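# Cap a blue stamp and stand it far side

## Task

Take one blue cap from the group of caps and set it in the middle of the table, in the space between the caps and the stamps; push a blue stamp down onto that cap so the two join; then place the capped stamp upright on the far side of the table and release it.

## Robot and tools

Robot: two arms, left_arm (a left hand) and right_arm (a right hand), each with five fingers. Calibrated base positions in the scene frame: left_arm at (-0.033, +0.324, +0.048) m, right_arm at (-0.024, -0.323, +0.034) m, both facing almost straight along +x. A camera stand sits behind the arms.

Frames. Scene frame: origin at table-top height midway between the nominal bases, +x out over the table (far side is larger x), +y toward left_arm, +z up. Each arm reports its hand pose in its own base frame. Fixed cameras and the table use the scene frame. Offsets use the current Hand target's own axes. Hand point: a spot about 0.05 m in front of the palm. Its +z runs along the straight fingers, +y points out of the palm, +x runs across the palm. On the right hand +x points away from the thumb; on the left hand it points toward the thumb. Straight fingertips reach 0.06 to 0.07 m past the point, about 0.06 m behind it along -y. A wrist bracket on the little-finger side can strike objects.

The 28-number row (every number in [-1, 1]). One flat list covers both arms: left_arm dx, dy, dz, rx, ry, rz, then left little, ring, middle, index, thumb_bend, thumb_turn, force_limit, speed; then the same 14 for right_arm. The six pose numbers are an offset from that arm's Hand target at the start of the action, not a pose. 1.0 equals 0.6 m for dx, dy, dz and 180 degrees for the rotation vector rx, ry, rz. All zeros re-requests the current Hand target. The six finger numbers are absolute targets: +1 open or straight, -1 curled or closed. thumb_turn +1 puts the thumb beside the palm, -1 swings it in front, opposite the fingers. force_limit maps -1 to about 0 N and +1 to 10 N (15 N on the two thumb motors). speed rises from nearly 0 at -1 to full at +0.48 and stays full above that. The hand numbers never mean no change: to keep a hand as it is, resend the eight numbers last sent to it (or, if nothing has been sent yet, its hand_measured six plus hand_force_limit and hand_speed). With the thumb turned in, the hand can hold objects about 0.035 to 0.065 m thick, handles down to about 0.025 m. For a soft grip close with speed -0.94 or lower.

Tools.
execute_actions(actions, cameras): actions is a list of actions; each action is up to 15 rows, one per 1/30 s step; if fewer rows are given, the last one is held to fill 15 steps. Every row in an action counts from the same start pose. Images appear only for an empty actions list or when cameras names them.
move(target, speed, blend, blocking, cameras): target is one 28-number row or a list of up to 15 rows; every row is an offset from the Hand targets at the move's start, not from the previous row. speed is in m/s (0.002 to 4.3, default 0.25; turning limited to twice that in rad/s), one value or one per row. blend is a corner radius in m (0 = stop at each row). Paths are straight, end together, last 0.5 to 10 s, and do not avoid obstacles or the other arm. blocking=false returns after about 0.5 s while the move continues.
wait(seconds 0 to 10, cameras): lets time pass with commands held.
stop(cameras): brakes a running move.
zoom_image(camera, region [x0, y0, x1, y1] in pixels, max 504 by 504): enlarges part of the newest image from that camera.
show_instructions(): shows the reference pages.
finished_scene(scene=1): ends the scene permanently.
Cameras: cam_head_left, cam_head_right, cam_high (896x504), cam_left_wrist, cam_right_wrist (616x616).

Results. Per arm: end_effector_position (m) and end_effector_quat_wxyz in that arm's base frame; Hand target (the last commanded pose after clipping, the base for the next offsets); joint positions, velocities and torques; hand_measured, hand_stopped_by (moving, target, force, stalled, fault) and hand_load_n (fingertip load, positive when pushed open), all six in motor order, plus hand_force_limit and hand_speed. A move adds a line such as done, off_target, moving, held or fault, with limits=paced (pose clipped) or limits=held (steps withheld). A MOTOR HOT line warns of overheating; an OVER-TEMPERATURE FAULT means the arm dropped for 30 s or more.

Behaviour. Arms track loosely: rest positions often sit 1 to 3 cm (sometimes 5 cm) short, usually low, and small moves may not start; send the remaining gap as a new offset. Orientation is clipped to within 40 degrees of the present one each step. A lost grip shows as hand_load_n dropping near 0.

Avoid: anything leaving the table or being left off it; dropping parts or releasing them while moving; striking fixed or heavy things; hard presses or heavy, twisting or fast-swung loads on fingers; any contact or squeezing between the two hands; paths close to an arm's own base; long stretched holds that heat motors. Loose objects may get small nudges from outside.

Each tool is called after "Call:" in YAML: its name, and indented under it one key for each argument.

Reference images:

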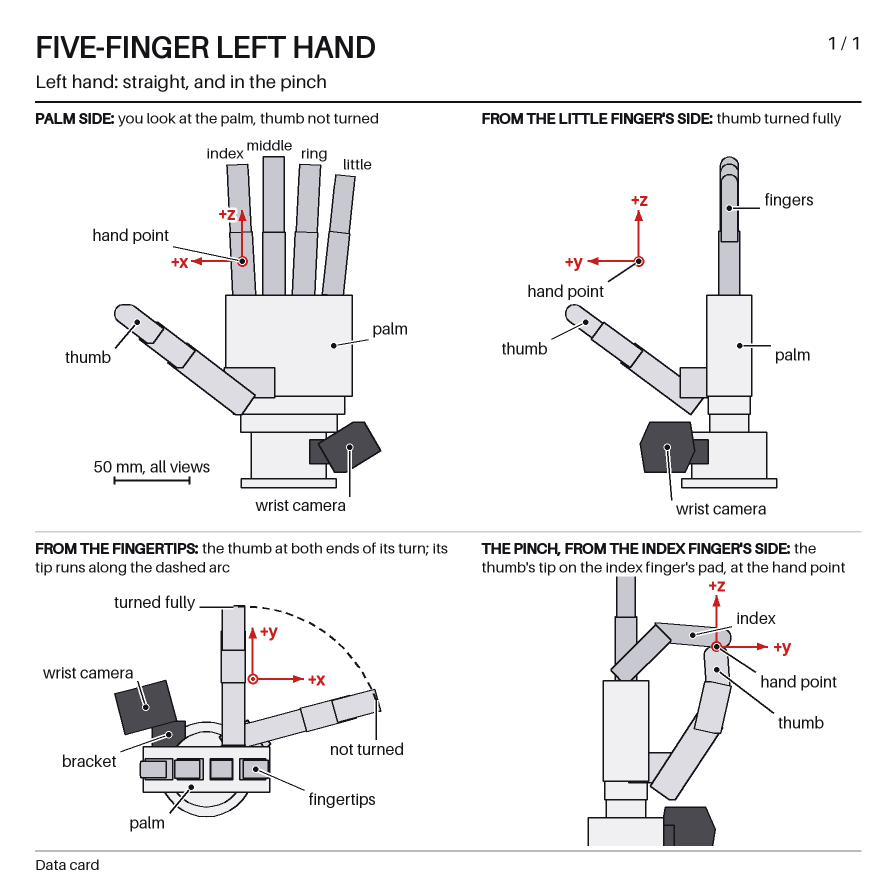

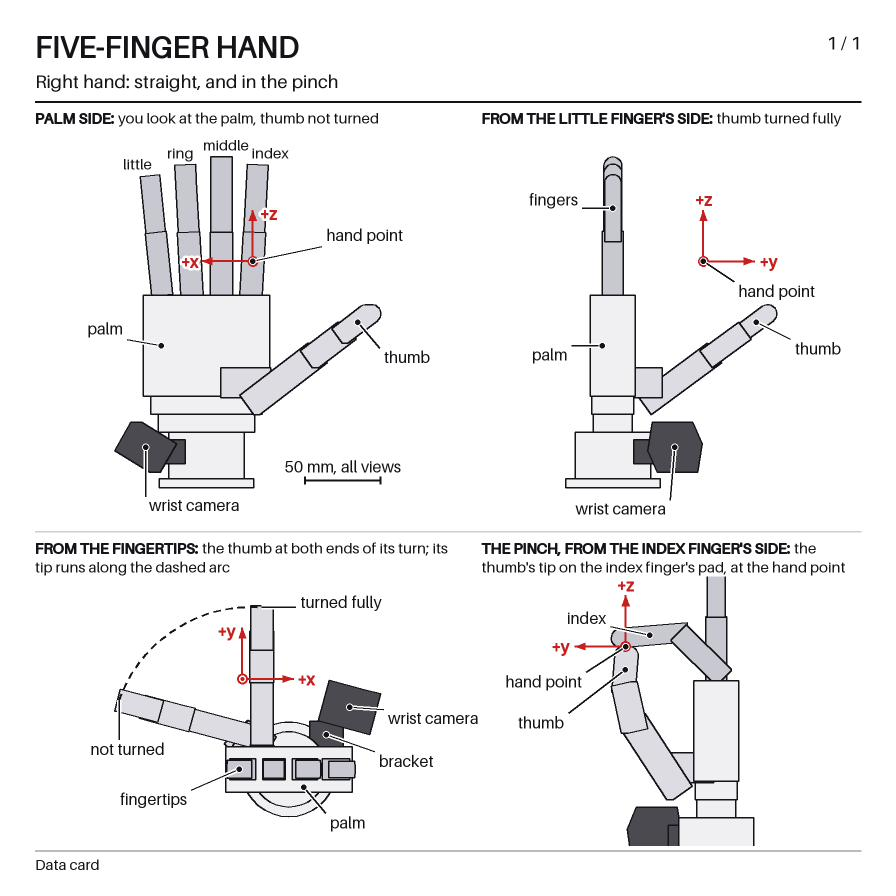

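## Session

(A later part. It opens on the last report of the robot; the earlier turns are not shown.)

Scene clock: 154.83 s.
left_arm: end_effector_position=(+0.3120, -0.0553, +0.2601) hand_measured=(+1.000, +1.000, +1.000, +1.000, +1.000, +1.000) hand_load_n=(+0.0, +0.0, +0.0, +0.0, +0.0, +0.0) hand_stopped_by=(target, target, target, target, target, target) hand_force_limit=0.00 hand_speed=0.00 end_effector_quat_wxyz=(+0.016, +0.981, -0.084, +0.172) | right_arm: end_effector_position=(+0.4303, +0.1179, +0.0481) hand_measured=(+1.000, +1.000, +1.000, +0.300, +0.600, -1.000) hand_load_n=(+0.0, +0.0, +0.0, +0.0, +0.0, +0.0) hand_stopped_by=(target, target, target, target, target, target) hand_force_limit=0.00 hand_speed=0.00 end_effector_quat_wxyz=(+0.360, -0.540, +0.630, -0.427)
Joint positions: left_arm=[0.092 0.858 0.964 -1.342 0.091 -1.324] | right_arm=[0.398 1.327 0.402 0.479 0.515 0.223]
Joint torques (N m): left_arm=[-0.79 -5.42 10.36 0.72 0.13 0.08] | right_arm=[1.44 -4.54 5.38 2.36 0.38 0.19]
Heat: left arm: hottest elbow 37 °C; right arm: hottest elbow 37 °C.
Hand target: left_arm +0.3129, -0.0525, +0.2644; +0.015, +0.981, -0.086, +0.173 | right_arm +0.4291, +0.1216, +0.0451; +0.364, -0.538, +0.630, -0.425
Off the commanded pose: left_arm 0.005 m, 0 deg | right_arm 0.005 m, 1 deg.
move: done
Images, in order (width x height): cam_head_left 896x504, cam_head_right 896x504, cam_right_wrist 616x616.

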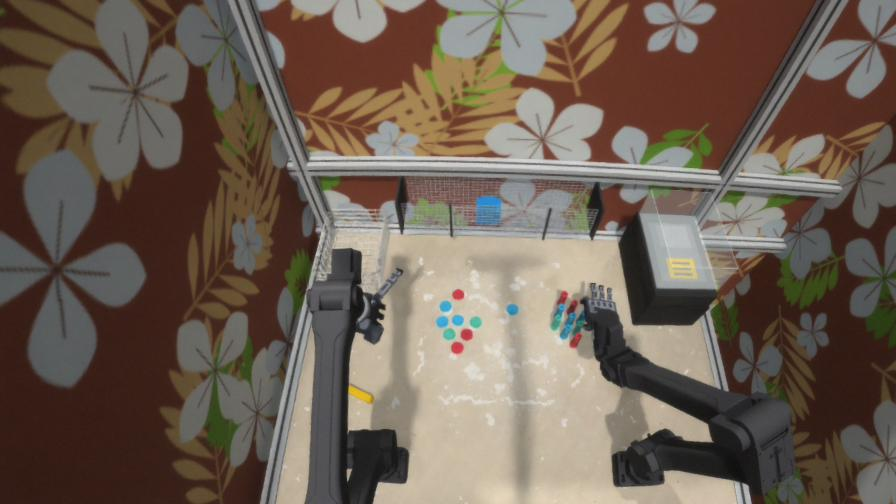

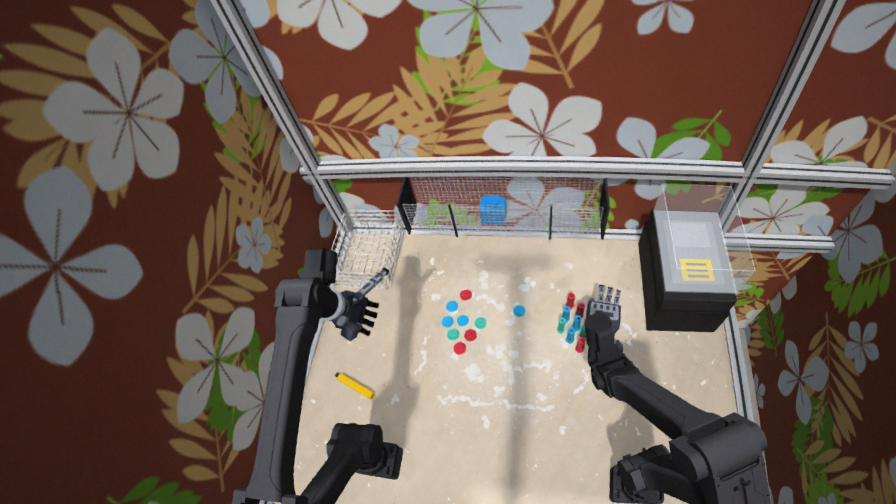

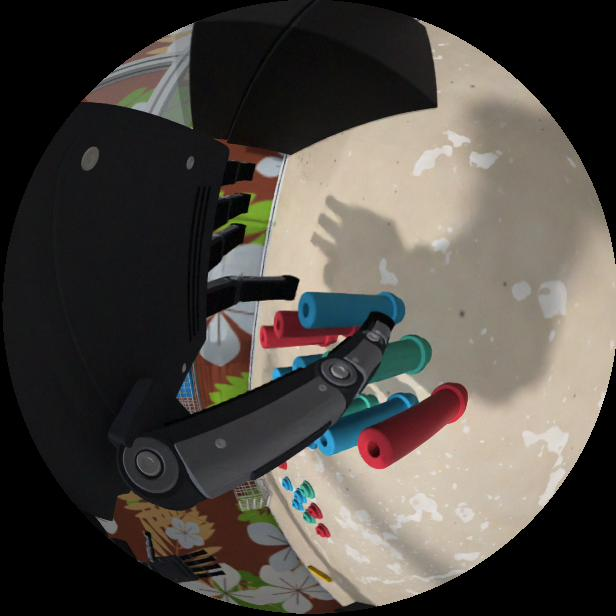

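Call:
move:
  target: [0,0,0,0,0,0,1,1,1,1,1,1,0,0,0.006,0.0562,0.0163,0,0,0,1,1,1,0.3,0.6,-1,0,0]
  speed: 0.06
  cameras: ["cam_right_wrist","cam_head_right","cam_head_left"]

Call:
zoom_image:
  camera: "cam_right_wrist"
  region: [240, 220, 460, 440]

Call:
zoom_image:
  camera: "cam_head_left"
  region: [550, 260, 630, 340]

Scene clock: 157.20 s.
left_arm: end_effector_position=(+0.3120, -0.0553, +0.2601) hand_measured=(+1.000, +1.000, +1.000, +1.000, +1.000, +1.000) hand_load_n=(+0.0, +0.0, +0.0, +0.0, +0.0, +0.0) hand_stopped_by=(target, target, target, target, target, target) hand_force_limit=0.00 hand_speed=0.00 end_effector_quat_wxyz=(+0.016, +0.981, -0.084, +0.172) | right_arm: end_effector_position=(+0.4267, +0.1164, +0.0134) hand_measured=(+1.000, +1.000, +1.000, +0.300, +0.600, -1.000) hand_load_n=(+0.0, +0.0, -0.5, +0.0, +0.0, +0.0) hand_stopped_by=(target, target, target, target, target, target) hand_force_limit=0.00 hand_speed=0.00 end_effector_quat_wxyz=(+0.361, -0.539, +0.629, -0.427)
Joint positions: left_arm=[0.092 0.858 0.964 -1.342 0.091 -1.324] | right_arm=[0.398 1.462 0.363 0.654 0.515 0.223]
Joint torques (N m): left_arm=[-0.85 -5.36 10.39 0.72 0.13 0.08] | right_arm=[1.38 -4.78 4.31 2.32 0.27 0.21]
Heat: left arm: hottest elbow 37 °C; right arm: hottest elbow 36 °C.
Hand target: left_arm +0.3129, -0.0525, +0.2644; +0.015, +0.981, -0.086, +0.173 | right_arm +0.4250, +0.1186, +0.0101; +0.364, -0.538, +0.630, -0.425
Off the commanded pose: left_arm 0.005 m, 0 deg | right_arm 0.004 m, 0 deg.
move: done
Images, in order (width x height): cam_head_left 896x504, cam_head_right 896x504, cam_right_wrist 616x616.

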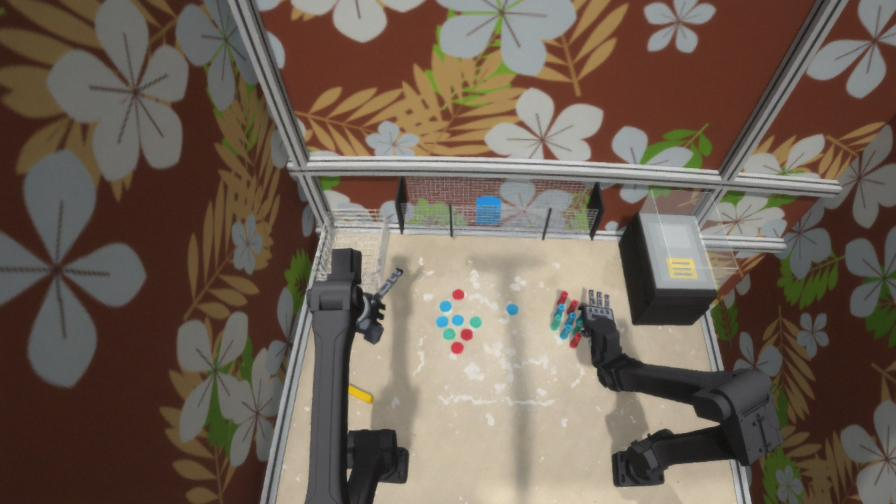

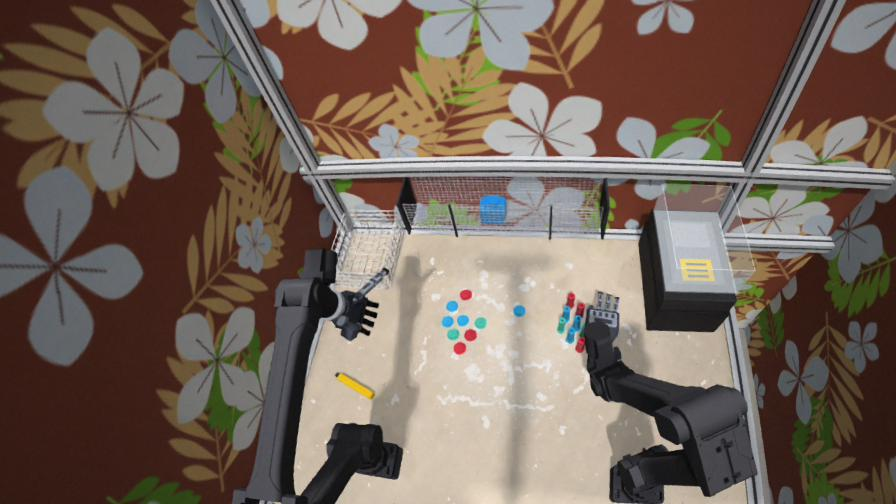

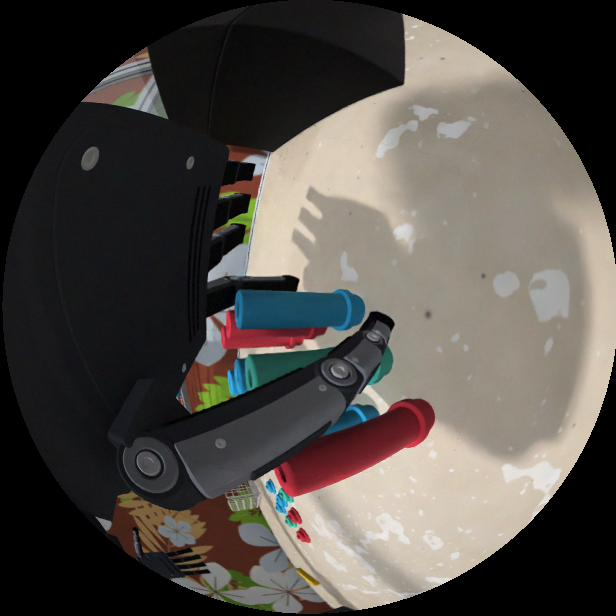

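Scaled by 2.291 from the camera's 616x616 image, which has a finer 880x880 frame.

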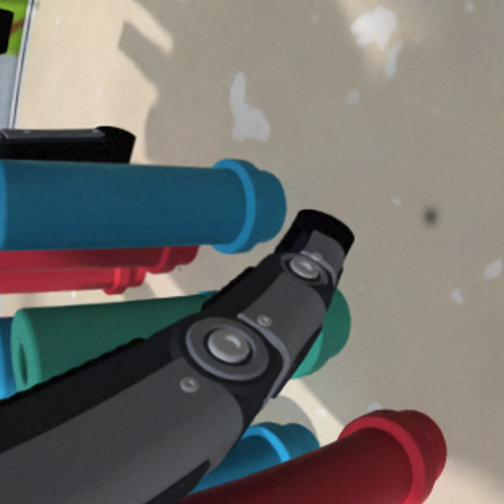

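Scaled by 6.300.

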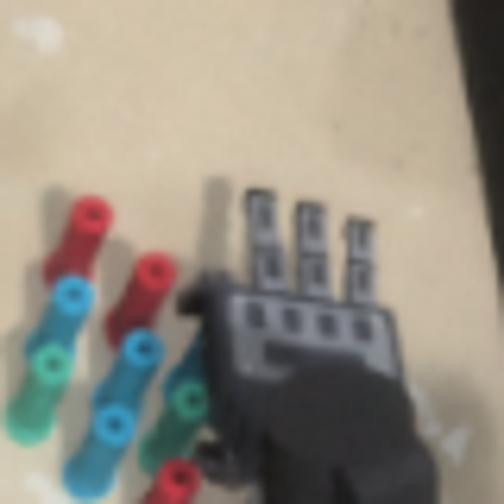

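Call:
move:
  target:
    - [0,0,0,0,0,0,1,1,1,1,1,1,0,0,0,-0.0232,-0.0093,0,0,0,1,1,1,0.3,0.6,-1,0,0]
    - [0,0,0,0,0,0,1,1,1,1,1,1,0,0,0,-0.0232,-0.0093,0,0,0,1,1,1,0.08,0.38,-1,-0.4,-0.7]
  speed: 0.06
  cameras: ["cam_right_wrist","cam_head_right","cam_head_left"]

Call:
zoom_image:
  camera: "cam_right_wrist"
  region: [240, 220, 460, 440]

Call:
zoom_image:
  camera: "cam_head_left"
  region: [550, 260, 630, 340]

Scene clock: 162.90 s.
left_arm: end_effector_position=(+0.3120, -0.0553, +0.2601) hand_measured=(+1.000, +1.000, +1.000, +1.000, +1.000, +1.000) hand_load_n=(+0.0, +0.0, +0.0, +0.0, +0.0, +0.0) hand_stopped_by=(target, target, target, target, target, target) hand_force_limit=0.00 hand_speed=0.00 end_effector_quat_wxyz=(+0.016, +0.981, -0.084, +0.172) | right_arm: end_effector_position=(+0.4233, +0.1150, +0.0188) hand_measured=(+1.000, +1.000, +1.000, +0.080, +0.380, -1.000) hand_load_n=(+0.0, +0.0, +0.0, +0.0, +0.5, +0.0) hand_stopped_by=(target, target, target, target, target, target) hand_force_limit=-0.40 hand_speed=-0.70 end_effector_quat_wxyz=(+0.356, -0.542, +0.630, -0.426)
Joint positions: left_arm=[0.092 0.858 0.964 -1.342 0.091 -1.324] | right_arm=[0.398 1.423 0.363 0.604 0.515 0.223]
Joint torques (N m): left_arm=[-0.79 -5.36 10.37 0.72 0.13 0.07] | right_arm=[0.56 -6.71 5.3 1.32 0.24 0.17]
Heat: left arm: hottest elbow 37 °C; right arm: hottest elbow 36 °C.
Hand target: left_arm +0.3129, -0.0525, +0.2644; +0.015, +0.981, -0.086, +0.173 | right_arm +0.4250, +0.1185, +0.0251; +0.364, -0.538, +0.630, -0.425
Off the commanded pose: left_arm 0.005 m, 0 deg | right_arm 0.007 m, 1 deg.
move: done
Images, in order (width x height): cam_head_left 896x504, cam_head_right 896x504, cam_right_wrist 616x616.

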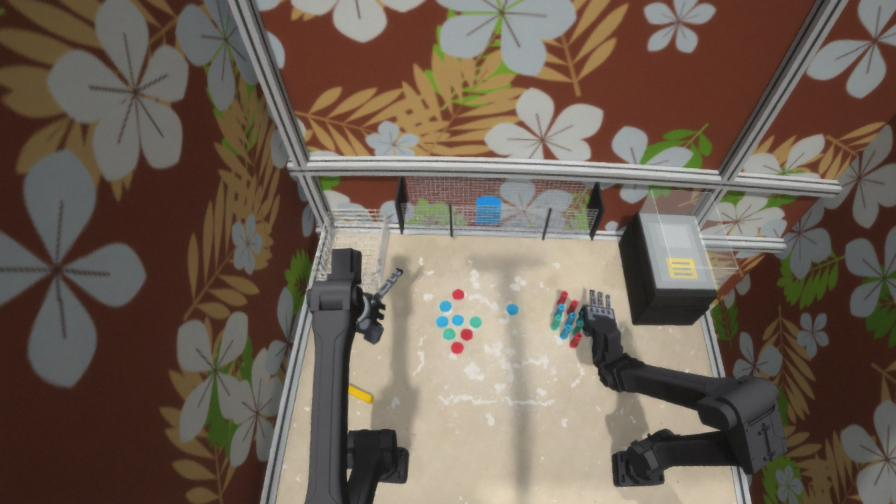

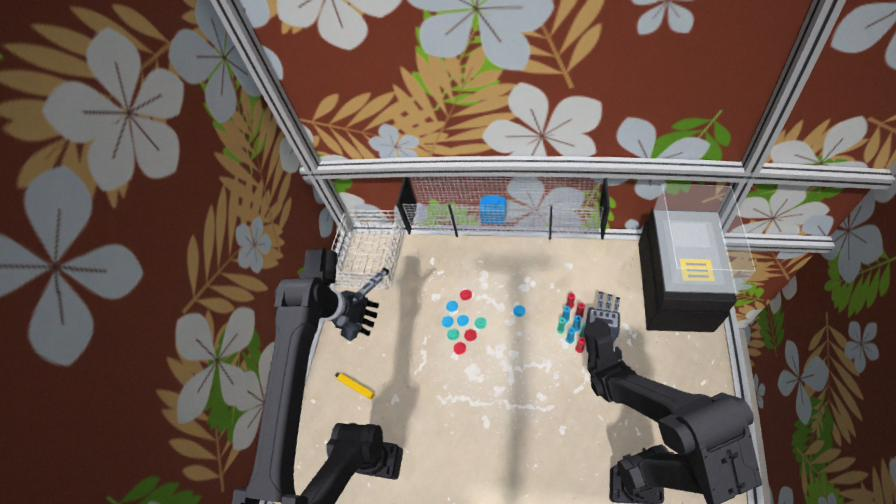

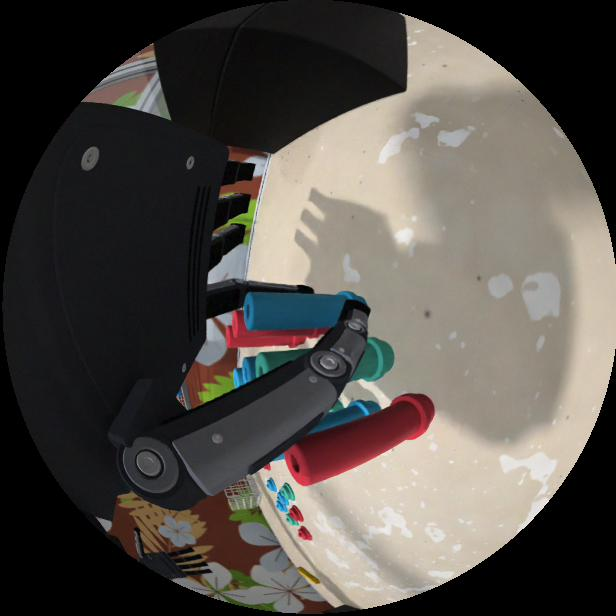

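Scaled by 2.291 from the camera's 616x616 image, which has a finer 880x880 frame.

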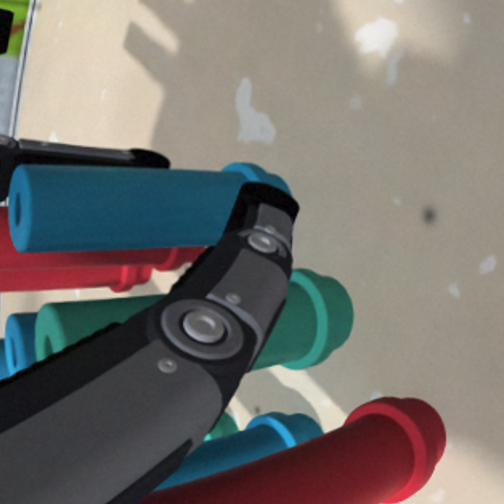

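Scaled by 6.300.

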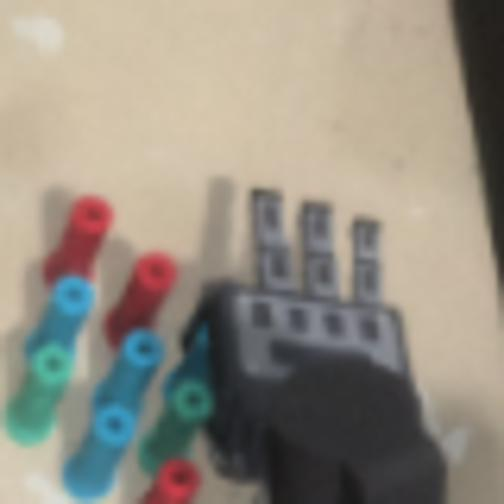

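Call:
move:
  target: [0,0,0,0,0,0,1,1,1,1,1,1,0,0,0,-0.0224,-0.009,0,0,0,1,1,1,0.08,0.38,-1,-0.4,-0.7]
  speed: 0.05
  cameras: ["cam_right_wrist","cam_head_left"]

Call:
zoom_image:
  camera: "cam_right_wrist"
  region: [220, 220, 420, 420]

Scene clock: 164.60 s.
left_arm: end_effector_position=(+0.3120, -0.0553, +0.2601) hand_measured=(+1.000, +1.000, +1.000, +1.000, +1.000, +1.000) hand_load_n=(+0.5, +0.0, +0.0, +0.0, +0.0, +0.0) hand_stopped_by=(target, target, target, target, target, target) hand_force_limit=0.00 hand_speed=0.00 end_effector_quat_wxyz=(+0.016, +0.981, -0.084, +0.172) | right_arm: end_effector_position=(+0.4184, +0.1129, +0.0285) hand_measured=(+1.000, +1.000, +1.000, +0.080, +0.380, -1.000) hand_load_n=(+0.0, +0.0, +0.0, +0.0, +0.5, +0.0) hand_stopped_by=(target, target, target, target, target, target) hand_force_limit=-0.40 hand_speed=-0.70 end_effector_quat_wxyz=(+0.352, -0.545, +0.631, -0.424)
Joint positions: left_arm=[0.092 0.858 0.964 -1.342 0.091 -1.324] | right_arm=[0.398 1.362 0.363 0.532 0.515 0.223]
Joint torques (N m): left_arm=[-0.79 -5.42 10.36 0.7 0.13 0.08] | right_arm=[0.79 -6.53 6.67 1.55 0.26 0.15]
Heat: left arm: hottest elbow 37 °C; right arm: hottest elbow 36 °C.
Hand target: left_arm +0.3129, -0.0525, +0.2644; +0.015, +0.981, -0.086, +0.173 | right_arm +0.4250, +0.1185, +0.0396; +0.364, -0.538, +0.630, -0.425
Off the commanded pose: left_arm 0.005 m, 0 deg | right_arm 0.014 m, 2 deg.
move: off_target (right_arm)
Images, in order (width x height): cam_head_left 896x504, cam_right_wrist 616x616.

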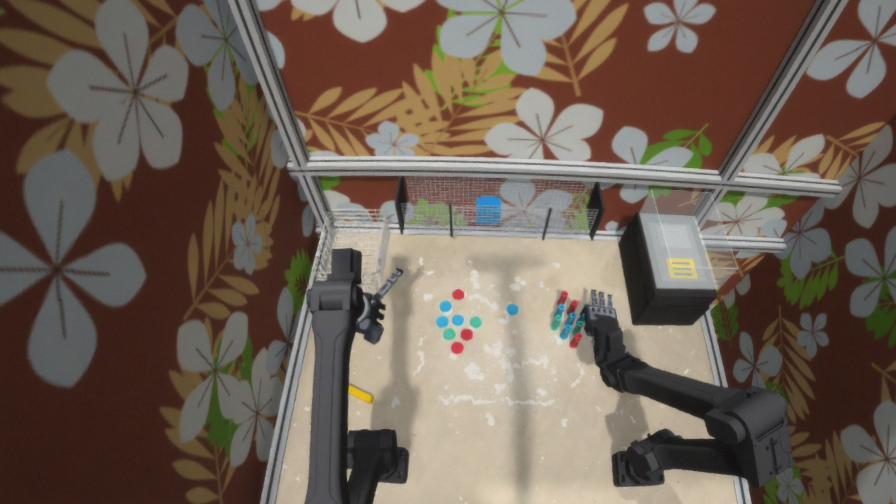

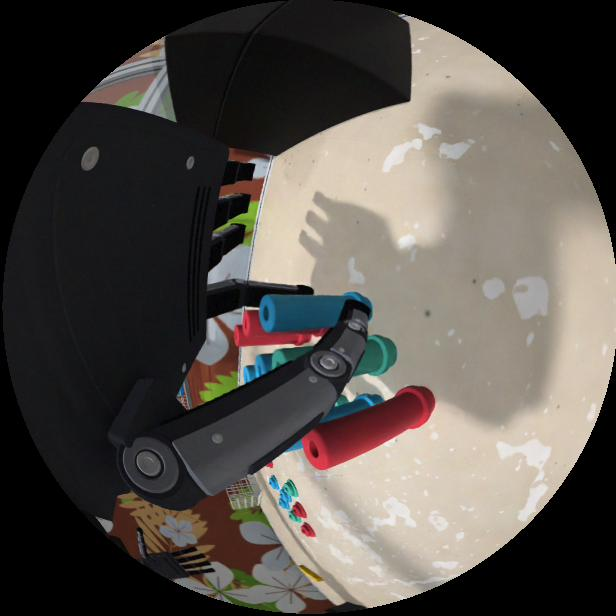

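Scaled by 2.520 from the camera's 616x616 image, which has a finer 880x880 frame.

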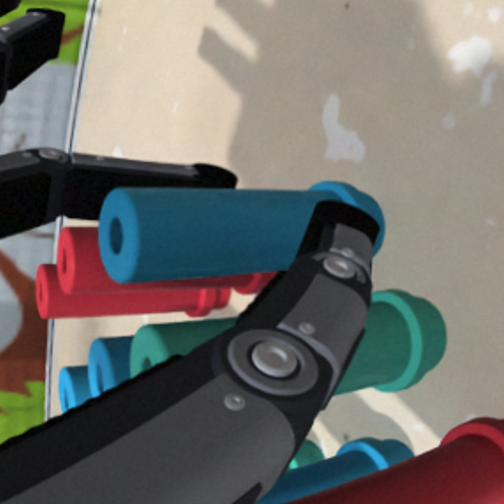

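Call:
move:
  target: [0,0,0,0,0,0,1,1,1,1,1,1,0,0,-0.001,-0.0163,0.0005,0,0,0,1,1,1,0.08,0.38,-1,-0.4,-0.7]
  speed: 0.05
  cameras: ["cam_right_wrist","cam_head_left"]

Call:
zoom_image:
  camera: "cam_right_wrist"
  region: [220, 220, 420, 420]

Call:
zoom_image:
  camera: "cam_head_left"
  region: [550, 260, 630, 340]

Scene clock: 166.53 s.
left_arm: end_effector_position=(+0.3120, -0.0553, +0.2601) hand_measured=(+1.000, +1.000, +1.000, +1.000, +1.000, +1.000) hand_load_n=(+0.0, -0.5, +0.0, +0.0, +0.0, +0.0) hand_stopped_by=(target, target, target, target, target, target) hand_force_limit=0.00 hand_speed=0.00 end_effector_quat_wxyz=(+0.016, +0.981, -0.084, +0.172) | right_arm: end_effector_position=(+0.4143, +0.1116, +0.0303) hand_measured=(+1.000, +1.000, +1.000, +0.080, +0.380, -1.000) hand_load_n=(+0.0, +0.0, +0.0, +0.0, +0.0, +0.0) hand_stopped_by=(target, target, target, target, target, target) hand_force_limit=-0.40 hand_speed=-0.70 end_effector_quat_wxyz=(+0.346, -0.550, +0.632, -0.422)
Joint positions: left_arm=[0.092 0.858 0.964 -1.342 0.091 -1.324] | right_arm=[0.398 1.335 0.363 0.49 0.513 0.223]
Joint torques (N m): left_arm=[-0.73 -5.36 10.37 0.73 0.13 0.08] | right_arm=[0.21 -6.42 7.8 1.35 0.13 0.13]
Heat: left arm: hottest elbow 37 °C; right arm: hottest elbow 36 °C.
Hand target: left_arm +0.3129, -0.0525, +0.2644; +0.015, +0.981, -0.086, +0.173 | right_arm +0.4290, +0.1184, +0.0485; +0.364, -0.538, +0.630, -0.425
Off the commanded pose: left_arm 0.005 m, 0 deg | right_arm 0.024 m, 2 deg.
move: off_target (right_arm)
Images, in order (width x height): cam_head_left 896x504, cam_right_wrist 616x616.

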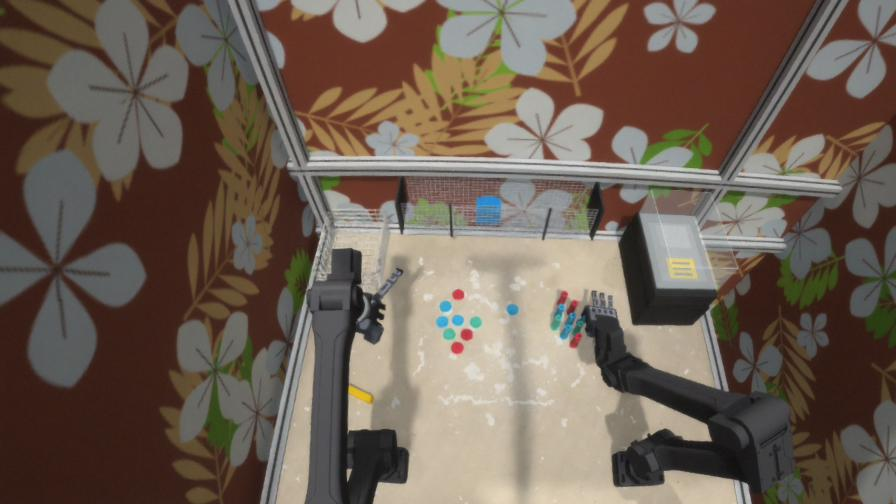

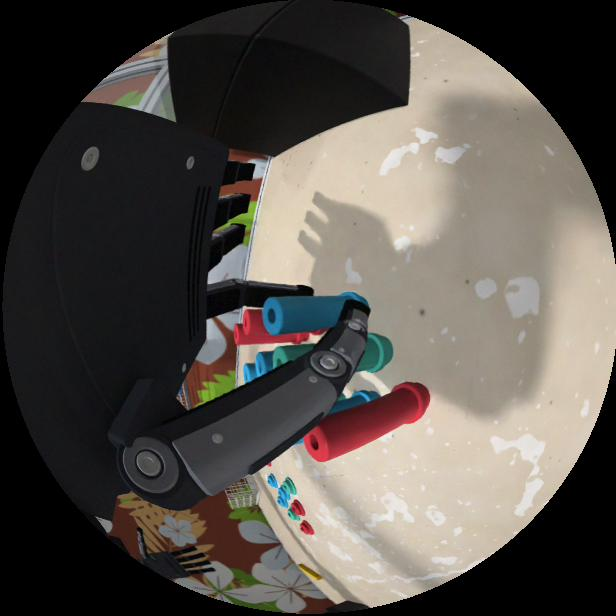

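Scaled by 2.520 from the camera's 616x616 image, which has a finer 880x880 frame.

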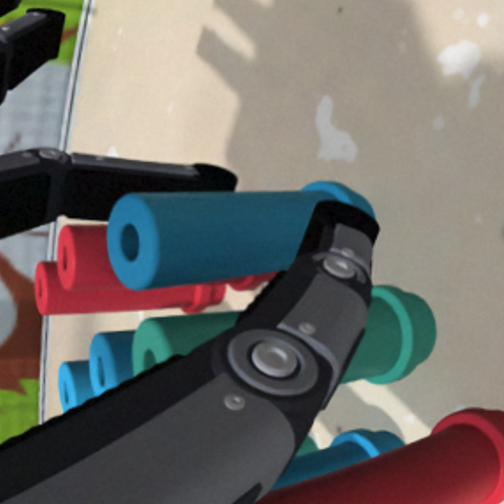

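Scaled by 6.300.

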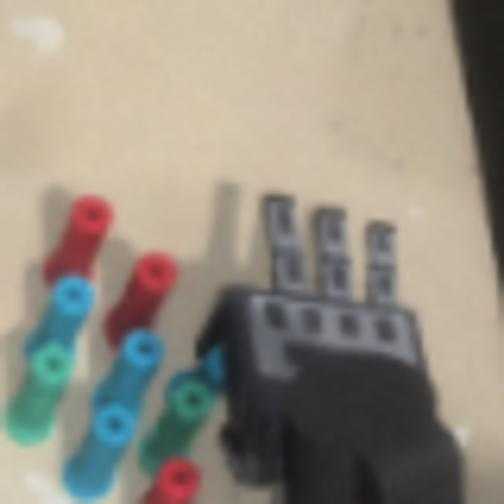

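Call:
move:
  target:
    - [0,0,0,0,0,0,1,1,1,1,1,1,0,0,-0.0028,-0.0527,-0.0253,0,0,0,1,1,1,0.3,0.6,-1,0,0]
    - [0,0,0,0,0,0,1,1,1,1,1,1,0,0,-0.003,0.0207,0.0043,0,0,0,1,1,1,0.3,0.6,-1,0,0]
  speed: 0.08
  cameras: ["cam_right_wrist","cam_head_left"]

Call:
zoom_image:
  camera: "cam_right_wrist"
  region: [220, 220, 420, 420]

Call:
zoom_image:
  camera: "cam_head_left"
  region: [550, 260, 630, 340]

Scene clock: 170.57 s.
left_arm: end_effector_position=(+0.3120, -0.0553, +0.2601) hand_measured=(+1.000, +1.000, +1.000, +1.000, +1.000, +1.000) hand_load_n=(+0.0, +0.0, +0.0, -0.5, +0.0, +0.0) hand_stopped_by=(target, target, target, target, target, target) hand_force_limit=0.00 hand_speed=0.00 end_effector_quat_wxyz=(+0.016, +0.981, -0.084, +0.172) | right_arm: end_effector_position=(+0.4277, +0.1170, +0.0385) hand_measured=(+1.000, +1.000, +1.000, +0.300, +0.600, -1.000) hand_load_n=(+0.0, +0.0, +0.0, +0.0, +0.0, +0.0) hand_stopped_by=(target, target, target, target, target, target) hand_force_limit=0.00 hand_speed=0.00 end_effector_quat_wxyz=(+0.360, -0.540, +0.630, -0.426)
Joint positions: left_arm=[0.092 0.858 0.964 -1.342 0.091 -1.324] | right_arm=[0.398 1.356 0.386 0.522 0.514 0.224]
Joint torques (N m): left_arm=[-0.73 -5.36 10.39 0.72 0.13 0.08] | right_arm=[1.08 -4.07 5.37 2.55 0.35 0.21]
Heat: left arm: hottest elbow 37 °C; right arm: hottest elbow 36 °C.
Hand target: left_arm +0.3129, -0.0525, +0.2644; +0.015, +0.981, -0.086, +0.173 | right_arm +0.4271, +0.1207, +0.0362; +0.364, -0.538, +0.630, -0.425
Off the commanded pose: left_arm 0.005 m, 0 deg | right_arm 0.004 m, 0 deg.
move: done
Images, in order (width x height): cam_head_left 896x504, cam_right_wrist 616x616.

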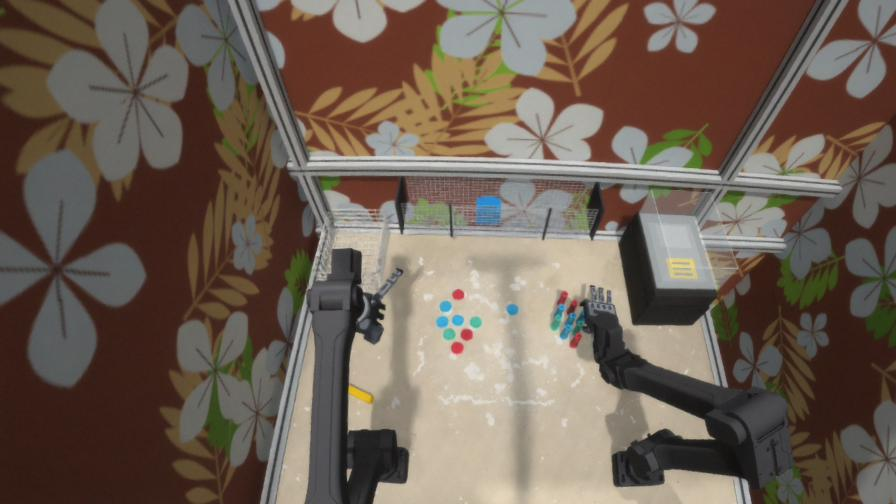

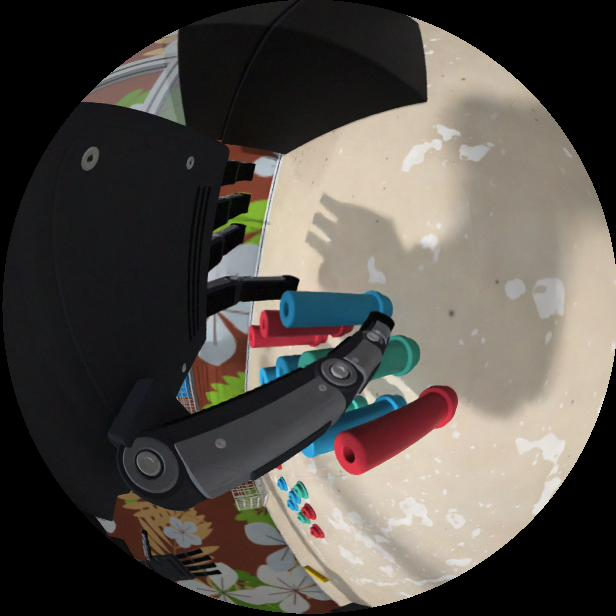

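Scaled by 2.520 from the camera's 616x616 image, which has a finer 880x880 frame.

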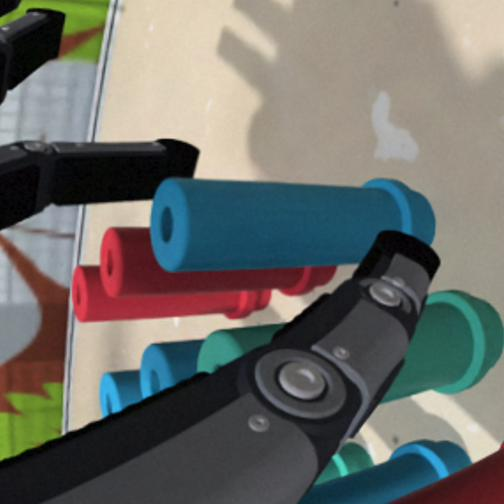

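Scaled by 6.300.

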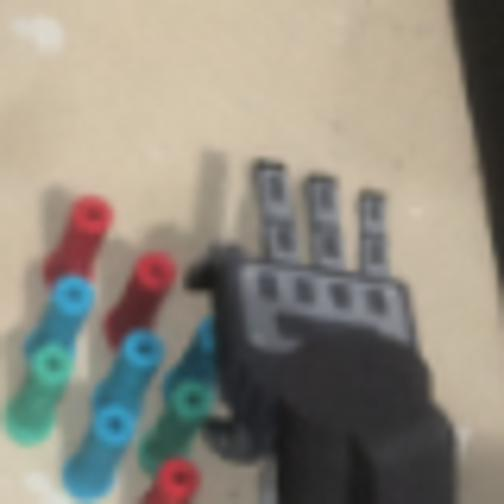

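Call:
move:
  target: [0,0,0,0,0,0,1,1,1,1,1,1,0,0,0,0,0,0,0,0,1,1,1,-0.35,-0.05,-1,-0.4,-0.8]
  cameras: ["cam_right_wrist","cam_head_left"]

Call:
zoom_image:
  camera: "cam_right_wrist"
  region: [220, 220, 420, 420]

Call:
zoom_image:
  camera: "cam_head_left"
  region: [550, 260, 630, 340]

Scene clock: 172.37 s.
left_arm: end_effector_position=(+0.3120, -0.0553, +0.2601) hand_measured=(+1.000, +1.000, +1.000, +1.000, +1.000, +1.000) hand_load_n=(+0.0, +0.0, +0.0, +0.0, +0.0, +0.0) hand_stopped_by=(target, target, target, target, target, target) hand_force_limit=0.00 hand_speed=0.00 end_effector_quat_wxyz=(+0.016, +0.981, -0.084, +0.172) | right_arm: end_effector_position=(+0.4277, +0.1170, +0.0385) hand_measured=(+1.000, +1.000, +1.000, -0.122, +0.384, -1.000) hand_load_n=(+0.0, +0.0, +0.0, +5.0, +5.0, -1.0) hand_stopped_by=(target, target, target, force, force, target) hand_force_limit=-0.40 hand_speed=-0.80 end_effector_quat_wxyz=(+0.360, -0.540, +0.630, -0.427)
Joint positions: left_arm=[0.092 0.858 0.964 -1.342 0.091 -1.324] | right_arm=[0.398 1.357 0.386 0.523 0.514 0.224]
Joint torques (N m): left_arm=[-0.79 -5.36 10.37 0.72 0.13 0.08] | right_arm=[2.08 -4.42 5.16 2.43 0.42 0.15]
Heat: left arm: hottest elbow 37 °C; right arm: hottest elbow 36 °C.
Hand target: left_arm +0.3129, -0.0525, +0.2644; +0.015, +0.981, -0.086, +0.173 | right_arm +0.4271, +0.1206, +0.0361; +0.364, -0.538, +0.630, -0.425
Off the commanded pose: left_arm 0.005 m, 0 deg | right_arm 0.004 m, 1 deg.
move: done
Images, in order (width x height): cam_head_left 896x504, cam_right_wrist 616x616.

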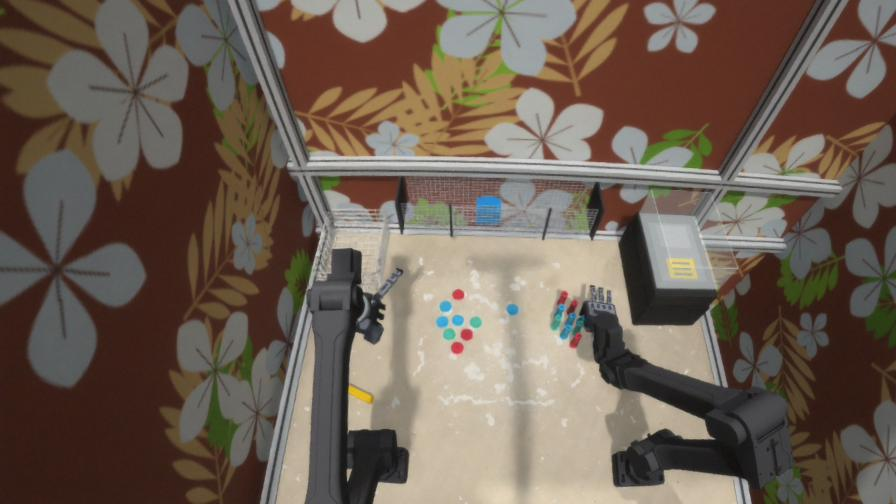

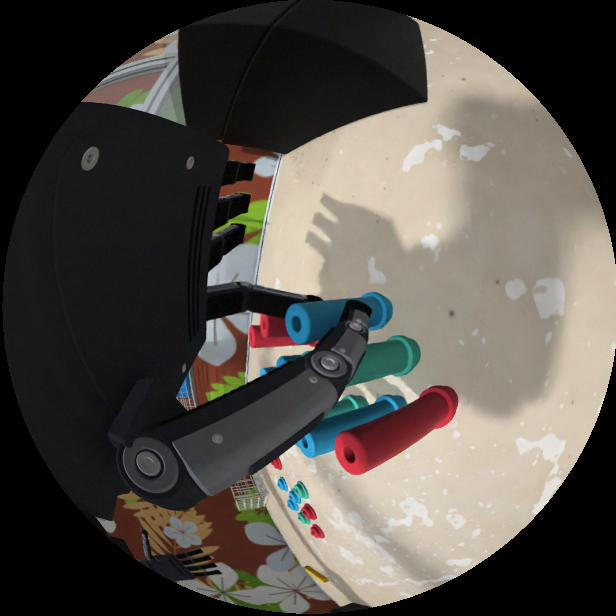

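Scaled by 2.520 from the camera's 616x616 image, which has a finer 880x880 frame.

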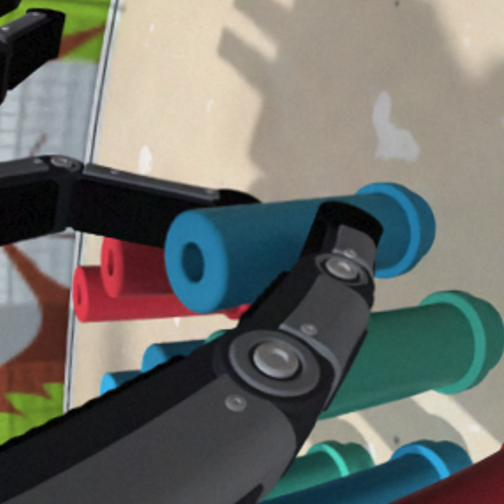

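Scaled by 6.300.

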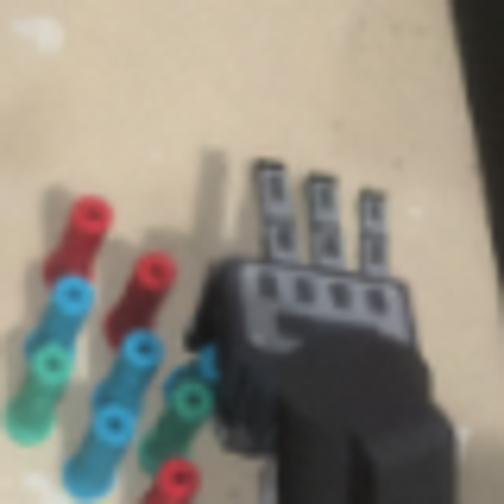

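Call:
move:
  target:
    - [0,0,0,0,0,0,1,1,1,1,1,1,0,0,0,-0.1545,-0.0624,0,0,0,1,1,1,-0.35,-0.05,-1,-0.4,-0.8]
    - [0,0,0,0,0,0,1,1,1,1,1,1,0,0,-0.287,-0.1085,-0.1765,0,-0.1236,-0.0499,1,1,1,-0.35,-0.05,-1,-0.4,-0.8]
  speed: [0.08,0.15]
  blend: [0.02,0]
  cameras: ["cam_right_wrist","cam_head_left","cam_head_right","cam_high"]

Call:
zoom_image:
  camera: "cam_right_wrist"
  region: [220, 220, 420, 420]

Call:
zoom_image:
  camera: "cam_head_left"
  region: [460, 240, 620, 360]

Scene clock: 178.77 s.
left_arm: end_effector_position=(+0.3120, -0.0553, +0.2601) hand_measured=(+1.000, +1.000, +1.000, +1.000, +1.000, +1.000) hand_load_n=(+0.0, +0.0, +0.0, +0.0, +0.0, +0.0) hand_stopped_by=(target, target, target, target, target, target) hand_force_limit=0.00 hand_speed=0.00 end_effector_quat_wxyz=(+0.016, +0.981, -0.084, +0.172) | right_arm: end_effector_position=(+0.3637, +0.2808, +0.1091) hand_measured=(+1.000, +1.000, +1.000, -0.122, +0.384, -1.000) hand_load_n=(+0.0, +0.0, +0.0, +5.0, +5.0, -0.5) hand_stopped_by=(target, target, target, force, force, target) hand_force_limit=-0.40 hand_speed=-0.80 end_effector_quat_wxyz=(-0.418, +0.669, -0.514, +0.337)
Joint positions: left_arm=[0.092 0.858 0.964 -1.342 0.091 -1.324] | right_arm=[0.769 1.173 0.546 0.131 0.476 0.22]
Joint torques (N m): left_arm=[-0.79 -5.36 10.37 0.73 0.13 0.08] | right_arm=[1.03 -4.95 11.75 2.66 0.16 0]
Heat: left arm: hottest elbow 37 °C; right arm: hottest elbow 36 °C.
Hand target: left_arm +0.3129, -0.0525, +0.2644; +0.015, +0.981, -0.086, +0.173 | right_arm +0.3808, +0.3020, +0.1363; -0.444, +0.657, -0.505, +0.340
Off the commanded pose: left_arm 0.005 m, 0 deg | right_arm 0.039 m, 3 deg.
move: off_target (right_arm)
Images, in order (width x height): cam_head_left 896x504, cam_head_right 896x504, cam_high 896x504, cam_right_wrist 616x616.

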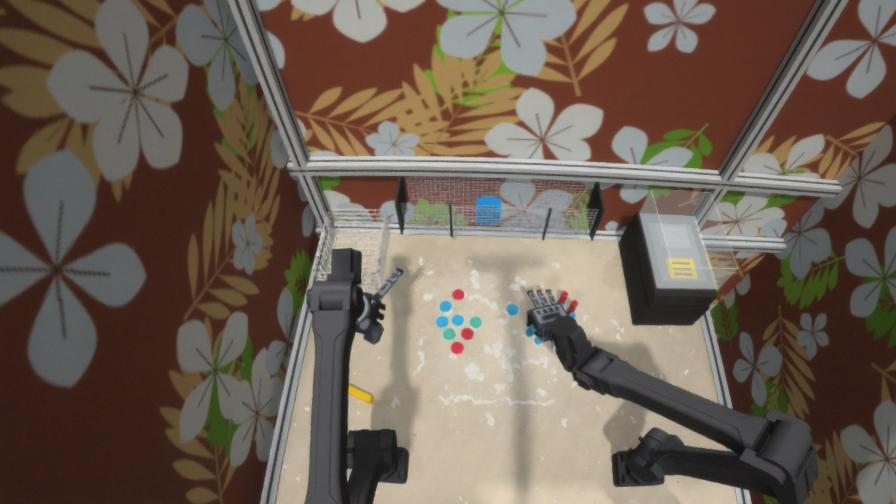

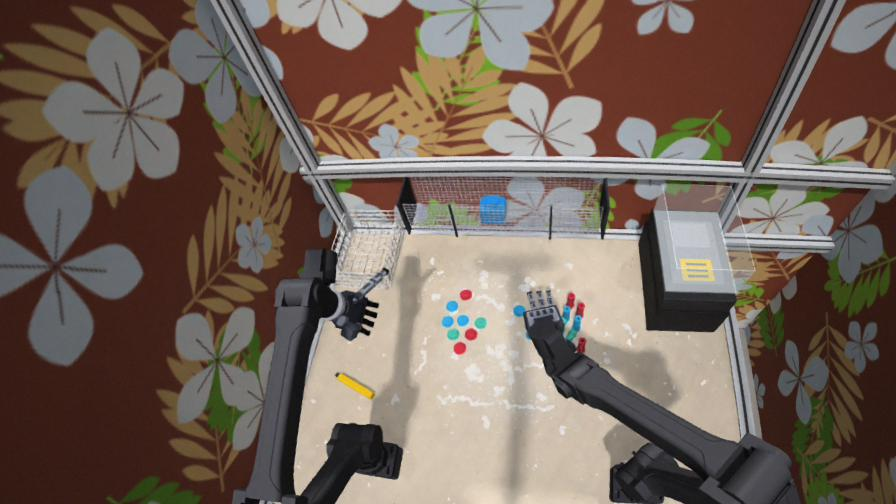

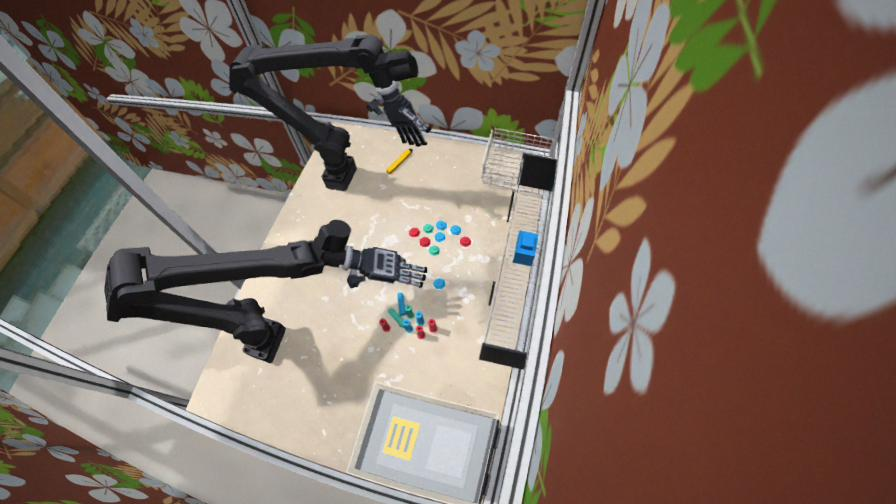

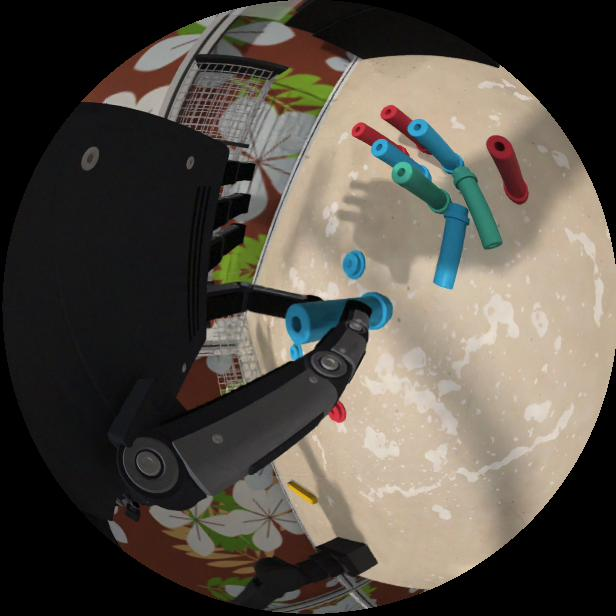

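Scaled by 2.520 from the camera's 616x616 image, which has a finer 880x880 frame.

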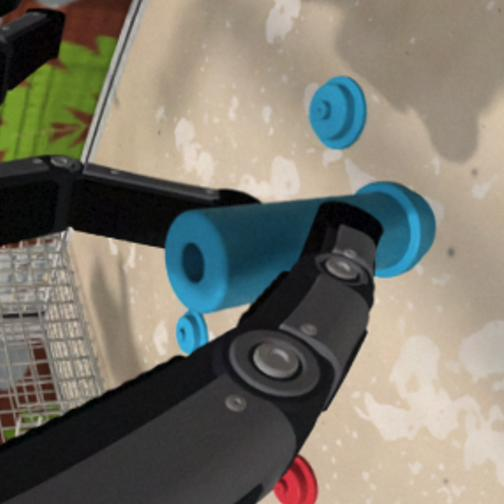

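Scaled by 3.150.

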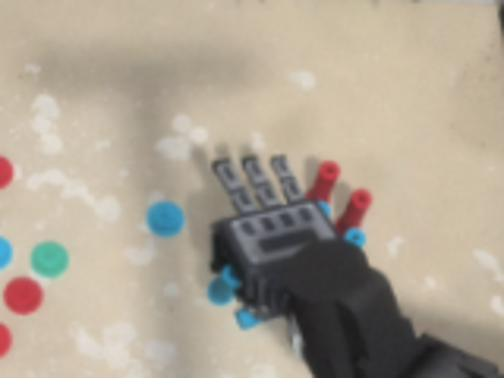

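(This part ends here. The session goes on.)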